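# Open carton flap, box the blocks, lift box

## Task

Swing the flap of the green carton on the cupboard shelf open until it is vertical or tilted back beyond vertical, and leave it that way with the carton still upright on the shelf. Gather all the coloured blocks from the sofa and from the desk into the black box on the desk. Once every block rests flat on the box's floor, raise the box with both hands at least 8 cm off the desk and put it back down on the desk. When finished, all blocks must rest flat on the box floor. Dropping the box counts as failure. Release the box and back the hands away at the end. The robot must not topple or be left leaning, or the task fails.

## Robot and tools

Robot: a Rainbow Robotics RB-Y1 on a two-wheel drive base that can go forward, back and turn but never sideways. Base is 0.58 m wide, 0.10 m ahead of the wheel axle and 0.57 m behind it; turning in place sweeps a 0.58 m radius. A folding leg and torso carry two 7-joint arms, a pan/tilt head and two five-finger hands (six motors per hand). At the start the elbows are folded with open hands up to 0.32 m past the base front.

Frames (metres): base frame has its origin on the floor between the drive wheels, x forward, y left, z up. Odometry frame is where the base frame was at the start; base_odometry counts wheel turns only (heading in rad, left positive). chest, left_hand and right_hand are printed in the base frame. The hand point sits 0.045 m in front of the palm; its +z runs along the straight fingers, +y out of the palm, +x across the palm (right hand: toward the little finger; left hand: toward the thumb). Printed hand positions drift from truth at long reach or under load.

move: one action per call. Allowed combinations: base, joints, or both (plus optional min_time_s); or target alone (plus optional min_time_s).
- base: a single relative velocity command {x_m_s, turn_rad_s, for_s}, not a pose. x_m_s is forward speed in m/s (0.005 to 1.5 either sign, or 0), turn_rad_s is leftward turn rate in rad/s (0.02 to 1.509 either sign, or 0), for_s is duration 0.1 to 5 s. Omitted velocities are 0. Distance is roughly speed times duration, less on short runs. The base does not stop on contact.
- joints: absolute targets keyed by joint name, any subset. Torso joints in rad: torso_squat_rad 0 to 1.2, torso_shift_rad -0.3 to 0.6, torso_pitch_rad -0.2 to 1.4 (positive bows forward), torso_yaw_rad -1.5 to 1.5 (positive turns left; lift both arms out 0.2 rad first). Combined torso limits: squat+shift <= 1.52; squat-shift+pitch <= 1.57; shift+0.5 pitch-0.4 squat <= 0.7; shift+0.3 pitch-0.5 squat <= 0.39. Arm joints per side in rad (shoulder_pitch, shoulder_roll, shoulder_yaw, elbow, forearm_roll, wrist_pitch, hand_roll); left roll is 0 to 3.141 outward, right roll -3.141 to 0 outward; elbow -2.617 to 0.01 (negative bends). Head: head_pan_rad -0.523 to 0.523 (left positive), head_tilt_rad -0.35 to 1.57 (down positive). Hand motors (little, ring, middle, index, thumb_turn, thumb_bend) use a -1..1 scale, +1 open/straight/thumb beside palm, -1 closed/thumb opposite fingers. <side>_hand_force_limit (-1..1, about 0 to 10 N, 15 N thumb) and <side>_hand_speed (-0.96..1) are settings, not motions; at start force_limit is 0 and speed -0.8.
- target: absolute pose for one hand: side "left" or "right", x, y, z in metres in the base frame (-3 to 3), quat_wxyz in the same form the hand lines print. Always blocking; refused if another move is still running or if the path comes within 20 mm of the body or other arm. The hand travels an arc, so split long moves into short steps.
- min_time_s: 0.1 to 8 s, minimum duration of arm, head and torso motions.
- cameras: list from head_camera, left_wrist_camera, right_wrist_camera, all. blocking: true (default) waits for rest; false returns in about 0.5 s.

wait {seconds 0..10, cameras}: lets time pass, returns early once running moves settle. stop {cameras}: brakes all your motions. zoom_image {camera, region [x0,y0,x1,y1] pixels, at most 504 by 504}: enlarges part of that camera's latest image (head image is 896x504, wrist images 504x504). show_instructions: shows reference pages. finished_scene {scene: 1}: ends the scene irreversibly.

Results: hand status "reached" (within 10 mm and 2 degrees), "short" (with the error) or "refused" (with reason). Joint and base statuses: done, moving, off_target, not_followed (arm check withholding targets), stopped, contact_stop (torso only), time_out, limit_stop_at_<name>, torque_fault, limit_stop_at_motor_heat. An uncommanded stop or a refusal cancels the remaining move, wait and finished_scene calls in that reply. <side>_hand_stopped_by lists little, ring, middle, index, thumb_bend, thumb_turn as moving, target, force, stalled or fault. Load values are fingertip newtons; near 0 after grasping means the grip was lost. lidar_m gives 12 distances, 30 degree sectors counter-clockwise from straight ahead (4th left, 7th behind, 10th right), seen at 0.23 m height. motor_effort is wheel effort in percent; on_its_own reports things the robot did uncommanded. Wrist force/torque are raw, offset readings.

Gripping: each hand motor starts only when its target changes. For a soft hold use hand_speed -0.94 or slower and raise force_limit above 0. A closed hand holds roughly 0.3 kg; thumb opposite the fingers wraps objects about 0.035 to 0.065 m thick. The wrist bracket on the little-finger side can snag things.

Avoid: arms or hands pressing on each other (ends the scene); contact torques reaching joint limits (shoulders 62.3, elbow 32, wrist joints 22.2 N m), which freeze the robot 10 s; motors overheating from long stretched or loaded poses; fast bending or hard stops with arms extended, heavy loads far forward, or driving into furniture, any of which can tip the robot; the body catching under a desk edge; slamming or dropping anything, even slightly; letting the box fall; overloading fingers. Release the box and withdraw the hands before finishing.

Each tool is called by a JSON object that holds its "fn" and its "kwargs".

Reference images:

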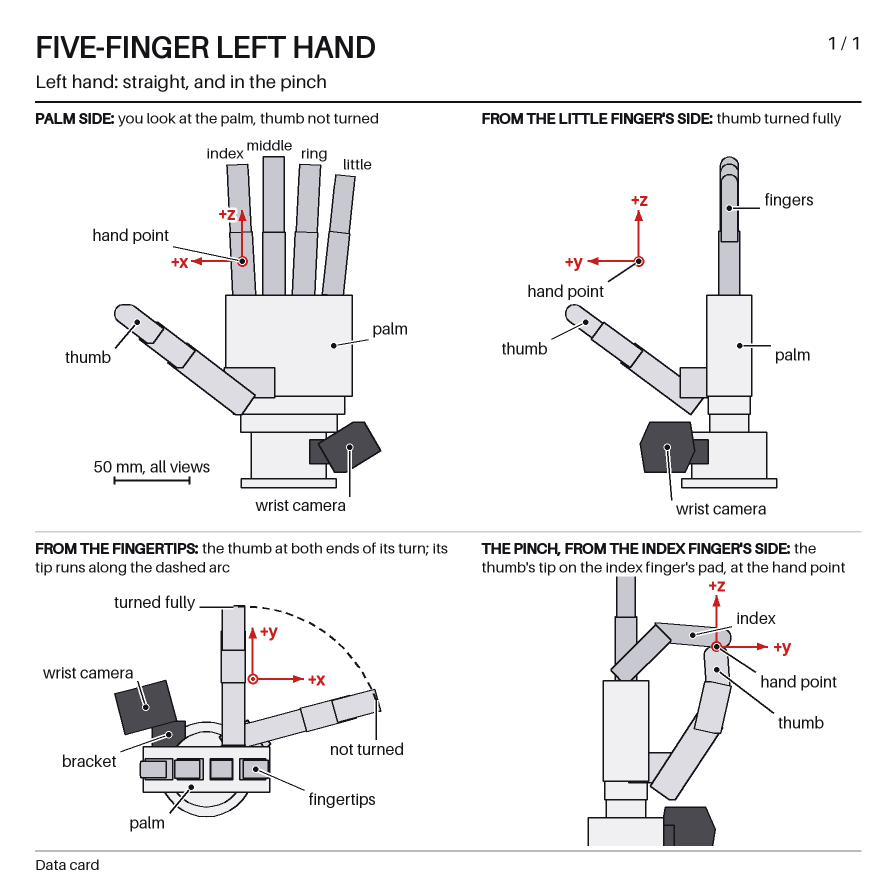

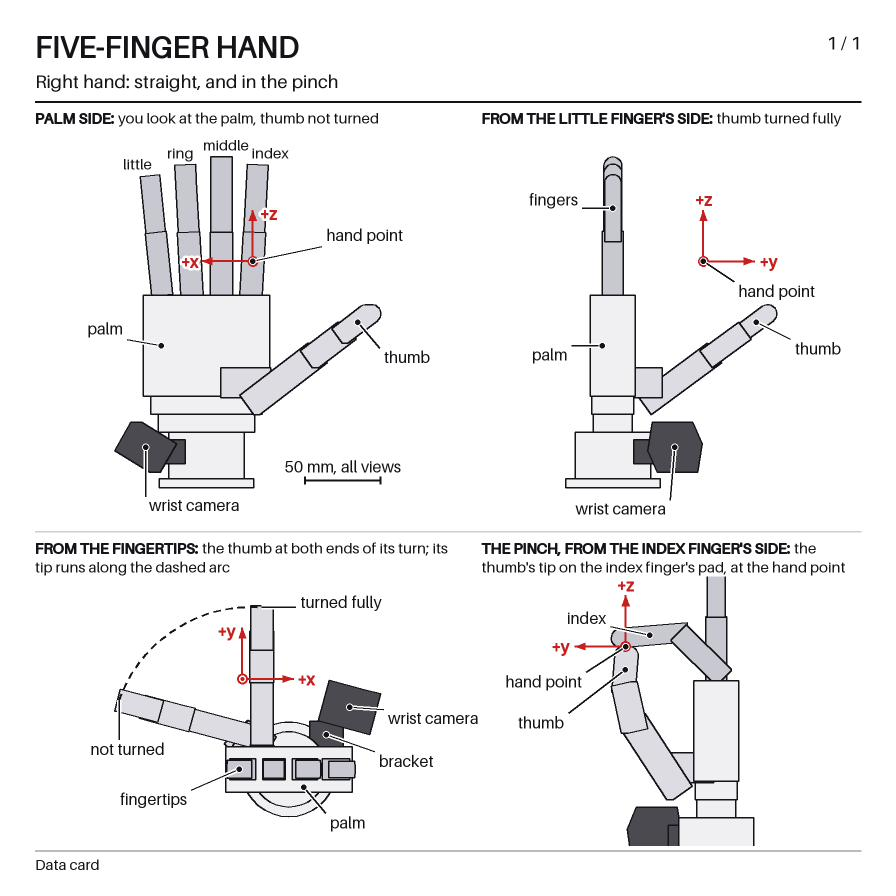

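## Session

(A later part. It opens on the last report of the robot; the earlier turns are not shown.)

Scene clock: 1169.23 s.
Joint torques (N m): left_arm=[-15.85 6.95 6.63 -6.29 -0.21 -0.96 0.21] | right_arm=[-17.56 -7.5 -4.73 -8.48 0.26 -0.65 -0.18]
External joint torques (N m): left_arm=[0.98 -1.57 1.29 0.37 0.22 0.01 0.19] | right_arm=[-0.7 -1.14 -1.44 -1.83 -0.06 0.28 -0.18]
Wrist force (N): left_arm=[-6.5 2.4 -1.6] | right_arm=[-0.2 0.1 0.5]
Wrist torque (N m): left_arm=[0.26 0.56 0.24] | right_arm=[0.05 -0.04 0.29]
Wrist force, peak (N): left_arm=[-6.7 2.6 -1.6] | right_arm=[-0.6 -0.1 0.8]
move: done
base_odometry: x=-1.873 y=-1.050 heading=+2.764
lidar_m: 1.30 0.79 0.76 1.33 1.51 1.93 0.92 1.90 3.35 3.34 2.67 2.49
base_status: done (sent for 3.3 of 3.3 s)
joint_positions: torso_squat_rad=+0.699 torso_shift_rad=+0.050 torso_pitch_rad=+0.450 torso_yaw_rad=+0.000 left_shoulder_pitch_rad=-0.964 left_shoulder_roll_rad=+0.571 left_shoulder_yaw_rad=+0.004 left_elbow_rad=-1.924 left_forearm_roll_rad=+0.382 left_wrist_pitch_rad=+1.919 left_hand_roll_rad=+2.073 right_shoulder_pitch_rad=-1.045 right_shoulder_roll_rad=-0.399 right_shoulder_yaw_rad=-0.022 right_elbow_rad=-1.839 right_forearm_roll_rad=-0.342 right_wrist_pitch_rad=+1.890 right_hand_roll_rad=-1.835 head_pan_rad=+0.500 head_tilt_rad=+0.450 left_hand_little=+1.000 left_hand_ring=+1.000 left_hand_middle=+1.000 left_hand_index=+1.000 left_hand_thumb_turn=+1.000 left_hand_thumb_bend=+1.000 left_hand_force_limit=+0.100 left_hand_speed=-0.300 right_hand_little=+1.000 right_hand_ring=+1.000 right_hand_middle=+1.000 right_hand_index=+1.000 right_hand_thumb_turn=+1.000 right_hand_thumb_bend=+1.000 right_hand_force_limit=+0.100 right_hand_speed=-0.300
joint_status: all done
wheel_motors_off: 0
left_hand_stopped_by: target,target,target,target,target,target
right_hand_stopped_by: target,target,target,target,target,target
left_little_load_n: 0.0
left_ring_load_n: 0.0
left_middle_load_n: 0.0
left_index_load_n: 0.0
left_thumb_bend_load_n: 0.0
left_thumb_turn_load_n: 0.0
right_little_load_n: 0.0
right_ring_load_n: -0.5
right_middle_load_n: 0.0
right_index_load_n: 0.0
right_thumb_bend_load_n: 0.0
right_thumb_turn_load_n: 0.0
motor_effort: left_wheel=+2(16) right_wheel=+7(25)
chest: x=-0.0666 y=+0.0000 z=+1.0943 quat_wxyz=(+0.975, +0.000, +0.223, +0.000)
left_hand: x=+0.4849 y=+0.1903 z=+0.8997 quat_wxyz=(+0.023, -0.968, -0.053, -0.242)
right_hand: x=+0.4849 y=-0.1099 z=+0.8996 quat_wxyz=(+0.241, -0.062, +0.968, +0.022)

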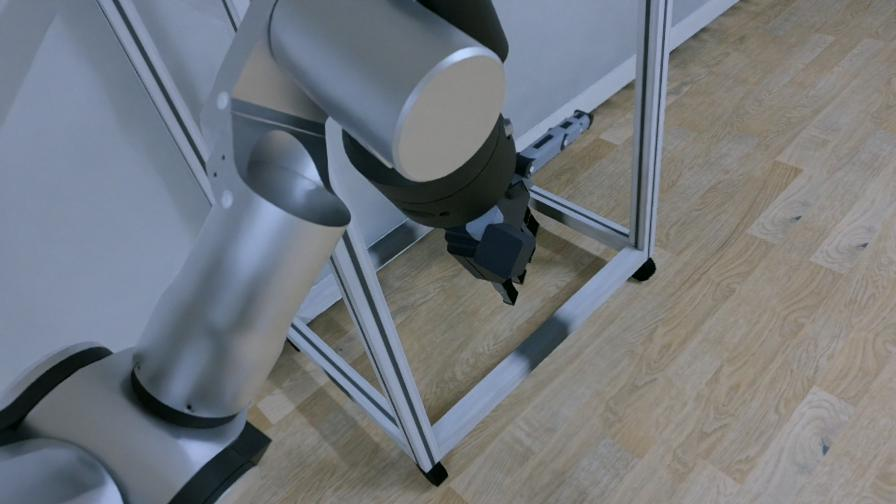

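{"fn": "move", "kwargs": {"joints": {"head_tilt_rad": 0.1, "head_pan_rad": 0.5}, "cameras": ["head_camera"]}}

{"fn": "move", "kwargs": {"joints": {"head_tilt_rad": 0.1, "head_pan_rad": -0.5}, "cameras": ["head_camera"]}}

Scene clock: 1170.70 s.
Joint torques (N m): left_arm=[-15.6 6.86 6.61 -6.37 -0.38 -0.89 0.31] | right_arm=[-17.24 -7.47 -4.86 -8.51 0.4 -0.63 -0.11]
External joint torques (N m): left_arm=[1.23 -1.66 1.28 0.29 0.05 0.07 0.3] | right_arm=[-0.38 -1.1 -1.56 -1.85 0.09 0.31 -0.1]
Wrist force (N): left_arm=[-6.5 2.4 -1.7] | right_arm=[-0.1 -0.1 0.8]
Wrist torque (N m): left_arm=[0.28 0.57 0.24] | right_arm=[-0.01 -0.06 0.29]
Wrist force, peak (N): left_arm=[-6.7 2.5 -1.7] | right_arm=[-0.3 0.0 0.9]
move: done
base_odometry: x=-1.873 y=-1.050 heading=+2.764
lidar_m: 1.30 0.78 0.77 1.31 1.50 1.93 0.91 1.90 3.34 3.34 2.68 2.47
base_status: not commanded
joint_positions: torso_squat_rad=+0.699 torso_shift_rad=+0.050 torso_pitch_rad=+0.450 torso_yaw_rad=+0.000 left_shoulder_pitch_rad=-0.964 left_shoulder_roll_rad=+0.571 left_shoulder_yaw_rad=+0.004 left_elbow_rad=-1.924 left_forearm_roll_rad=+0.382 left_wrist_pitch_rad=+1.919 left_hand_roll_rad=+2.073 right_shoulder_pitch_rad=-1.045 right_shoulder_roll_rad=-0.399 right_shoulder_yaw_rad=-0.022 right_elbow_rad=-1.839 right_forearm_roll_rad=-0.342 right_wrist_pitch_rad=+1.890 right_hand_roll_rad=-1.835 head_pan_rad=+0.500 head_tilt_rad=+0.100 left_hand_little=+1.000 left_hand_ring=+1.000 left_hand_middle=+1.000 left_hand_index=+1.000 left_hand_thumb_turn=+1.000 left_hand_thumb_bend=+1.000 left_hand_force_limit=+0.100 left_hand_speed=-0.300 right_hand_little=+1.000 right_hand_ring=+1.000 right_hand_middle=+1.000 right_hand_index=+1.000 right_hand_thumb_turn=+1.000 right_hand_thumb_bend=+1.000 right_hand_force_limit=+0.100 right_hand_speed=-0.300
joint_status: all done
wheel_motors_off: 0
left_hand_stopped_by: target,target,target,target,target,target
right_hand_stopped_by: target,target,target,target,target,target
left_little_load_n: 0.0
left_ring_load_n: 0.0
left_middle_load_n: 0.0
left_index_load_n: 0.0
left_thumb_bend_load_n: 0.0
left_thumb_turn_load_n: 0.0
right_little_load_n: 0.0
right_ring_load_n: 0.0
right_middle_load_n: 0.0
right_index_load_n: 0.0
right_thumb_bend_load_n: 0.0
right_thumb_turn_load_n: 0.0
motor_effort: left_wheel=+1(2) right_wheel=+7(7)
chest: x=-0.0666 y=+0.0000 z=+1.0943 quat_wxyz=(+0.975, +0.000, +0.223, +0.000)
left_hand: x=+0.4849 y=+0.1903 z=+0.8997 quat_wxyz=(+0.023, -0.968, -0.053, -0.242)
right_hand: x=+0.4849 y=-0.1099 z=+0.8996 quat_wxyz=(+0.241, -0.062, +0.968, +0.022)

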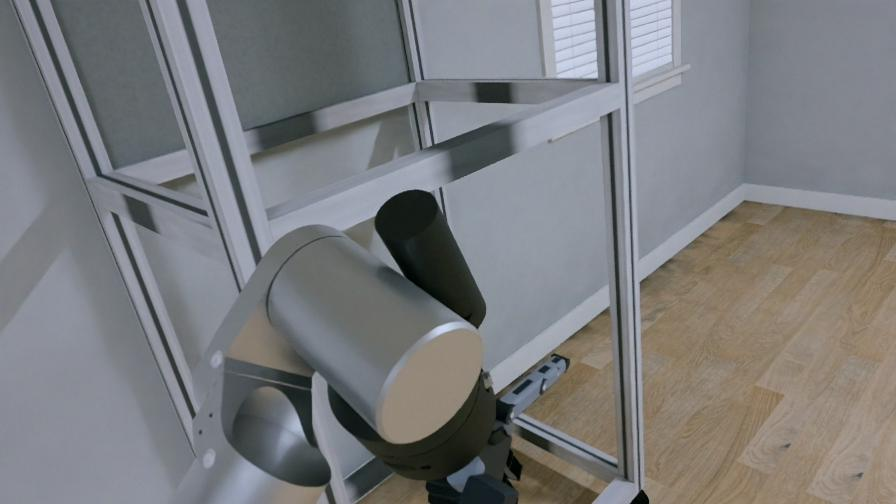

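Scene clock: 1172.03 s.
Joint torques (N m): left_arm=[-15.55 6.9 6.66 -6.35 -0.33 -1 0.32] | right_arm=[-17.44 -7.36 -4.98 -8.49 0.25 -0.67 -0.13]
External joint torques (N m): left_arm=[1.27 -1.62 1.33 0.31 0.1 -0.03 0.31] | right_arm=[-0.58 -0.99 -1.68 -1.84 -0.07 0.26 -0.12]
Wrist force (N): left_arm=[-6.6 2.4 -1.6] | right_arm=[-0.3 0.0 0.7]
Wrist torque (N m): left_arm=[0.27 0.58 0.24] | right_arm=[0.01 -0.04 0.29]
Wrist force, peak (N): left_arm=[-6.7 2.5 -1.8] | right_arm=[-0.4 0.1 0.7]
move: done
base_odometry: x=-1.873 y=-1.050 heading=+2.764
lidar_m: 1.29 0.78 0.77 1.33 1.50 1.93 0.90 1.89 3.33 3.33 2.69 2.48
base_status: not commanded
joint_positions: torso_squat_rad=+0.699 torso_shift_rad=+0.050 torso_pitch_rad=+0.450 torso_yaw_rad=+0.000 left_shoulder_pitch_rad=-0.964 left_shoulder_roll_rad=+0.571 left_shoulder_yaw_rad=+0.004 left_elbow_rad=-1.924 left_forearm_roll_rad=+0.382 left_wrist_pitch_rad=+1.919 left_hand_roll_rad=+2.073 right_shoulder_pitch_rad=-1.045 right_shoulder_roll_rad=-0.399 right_shoulder_yaw_rad=-0.022 right_elbow_rad=-1.839 right_forearm_roll_rad=-0.342 right_wrist_pitch_rad=+1.890 right_hand_roll_rad=-1.835 head_pan_rad=-0.500 head_tilt_rad=+0.100 left_hand_little=+1.000 left_hand_ring=+1.000 left_hand_middle=+1.000 left_hand_index=+1.000 left_hand_thumb_turn=+1.000 left_hand_thumb_bend=+1.000 left_hand_force_limit=+0.100 left_hand_speed=-0.300 right_hand_little=+1.000 right_hand_ring=+1.000 right_hand_middle=+1.000 right_hand_index=+1.000 right_hand_thumb_turn=+1.000 right_hand_thumb_bend=+1.000 right_hand_force_limit=+0.100 right_hand_speed=-0.300
joint_status: all done
wheel_motors_off: 0
left_hand_stopped_by: target,target,target,target,target,target
right_hand_stopped_by: target,target,target,target,target,target
left_little_load_n: 0.0
left_ring_load_n: 0.0
left_middle_load_n: 0.0
left_index_load_n: 0.0
left_thumb_bend_load_n: 0.0
left_thumb_turn_load_n: 0.0
right_little_load_n: 0.0
right_ring_load_n: 0.0
right_middle_load_n: 0.0
right_index_load_n: 0.0
right_thumb_bend_load_n: -0.5
right_thumb_turn_load_n: 0.0
motor_effort: left_wheel=+1(2) right_wheel=+7(7)
chest: x=-0.0666 y=+0.0000 z=+1.0943 quat_wxyz=(+0.975, +0.000, +0.223, +0.000)
left_hand: x=+0.4849 y=+0.1903 z=+0.8997 quat_wxyz=(+0.023, -0.968, -0.053, -0.242)
right_hand: x=+0.4849 y=-0.1099 z=+0.8996 quat_wxyz=(+0.241, -0.062, +0.968, +0.022)

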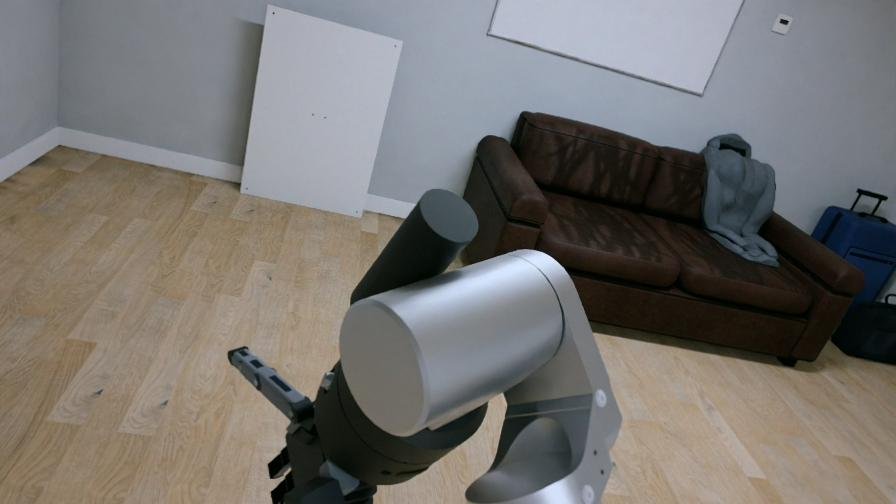

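{"fn": "zoom_image", "kwargs": {"camera": "head_camera", "region": [470, 100, 870, 370]}}

Scaled by 1.260 from the camera's image (finer frame: 1280x720).

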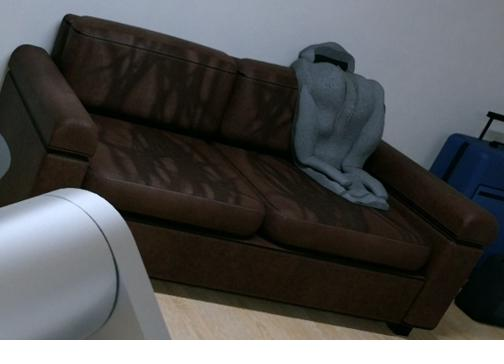

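{"fn": "finished_scene", "kwargs": {"scene": 1}}

The scene is finished: the task was done.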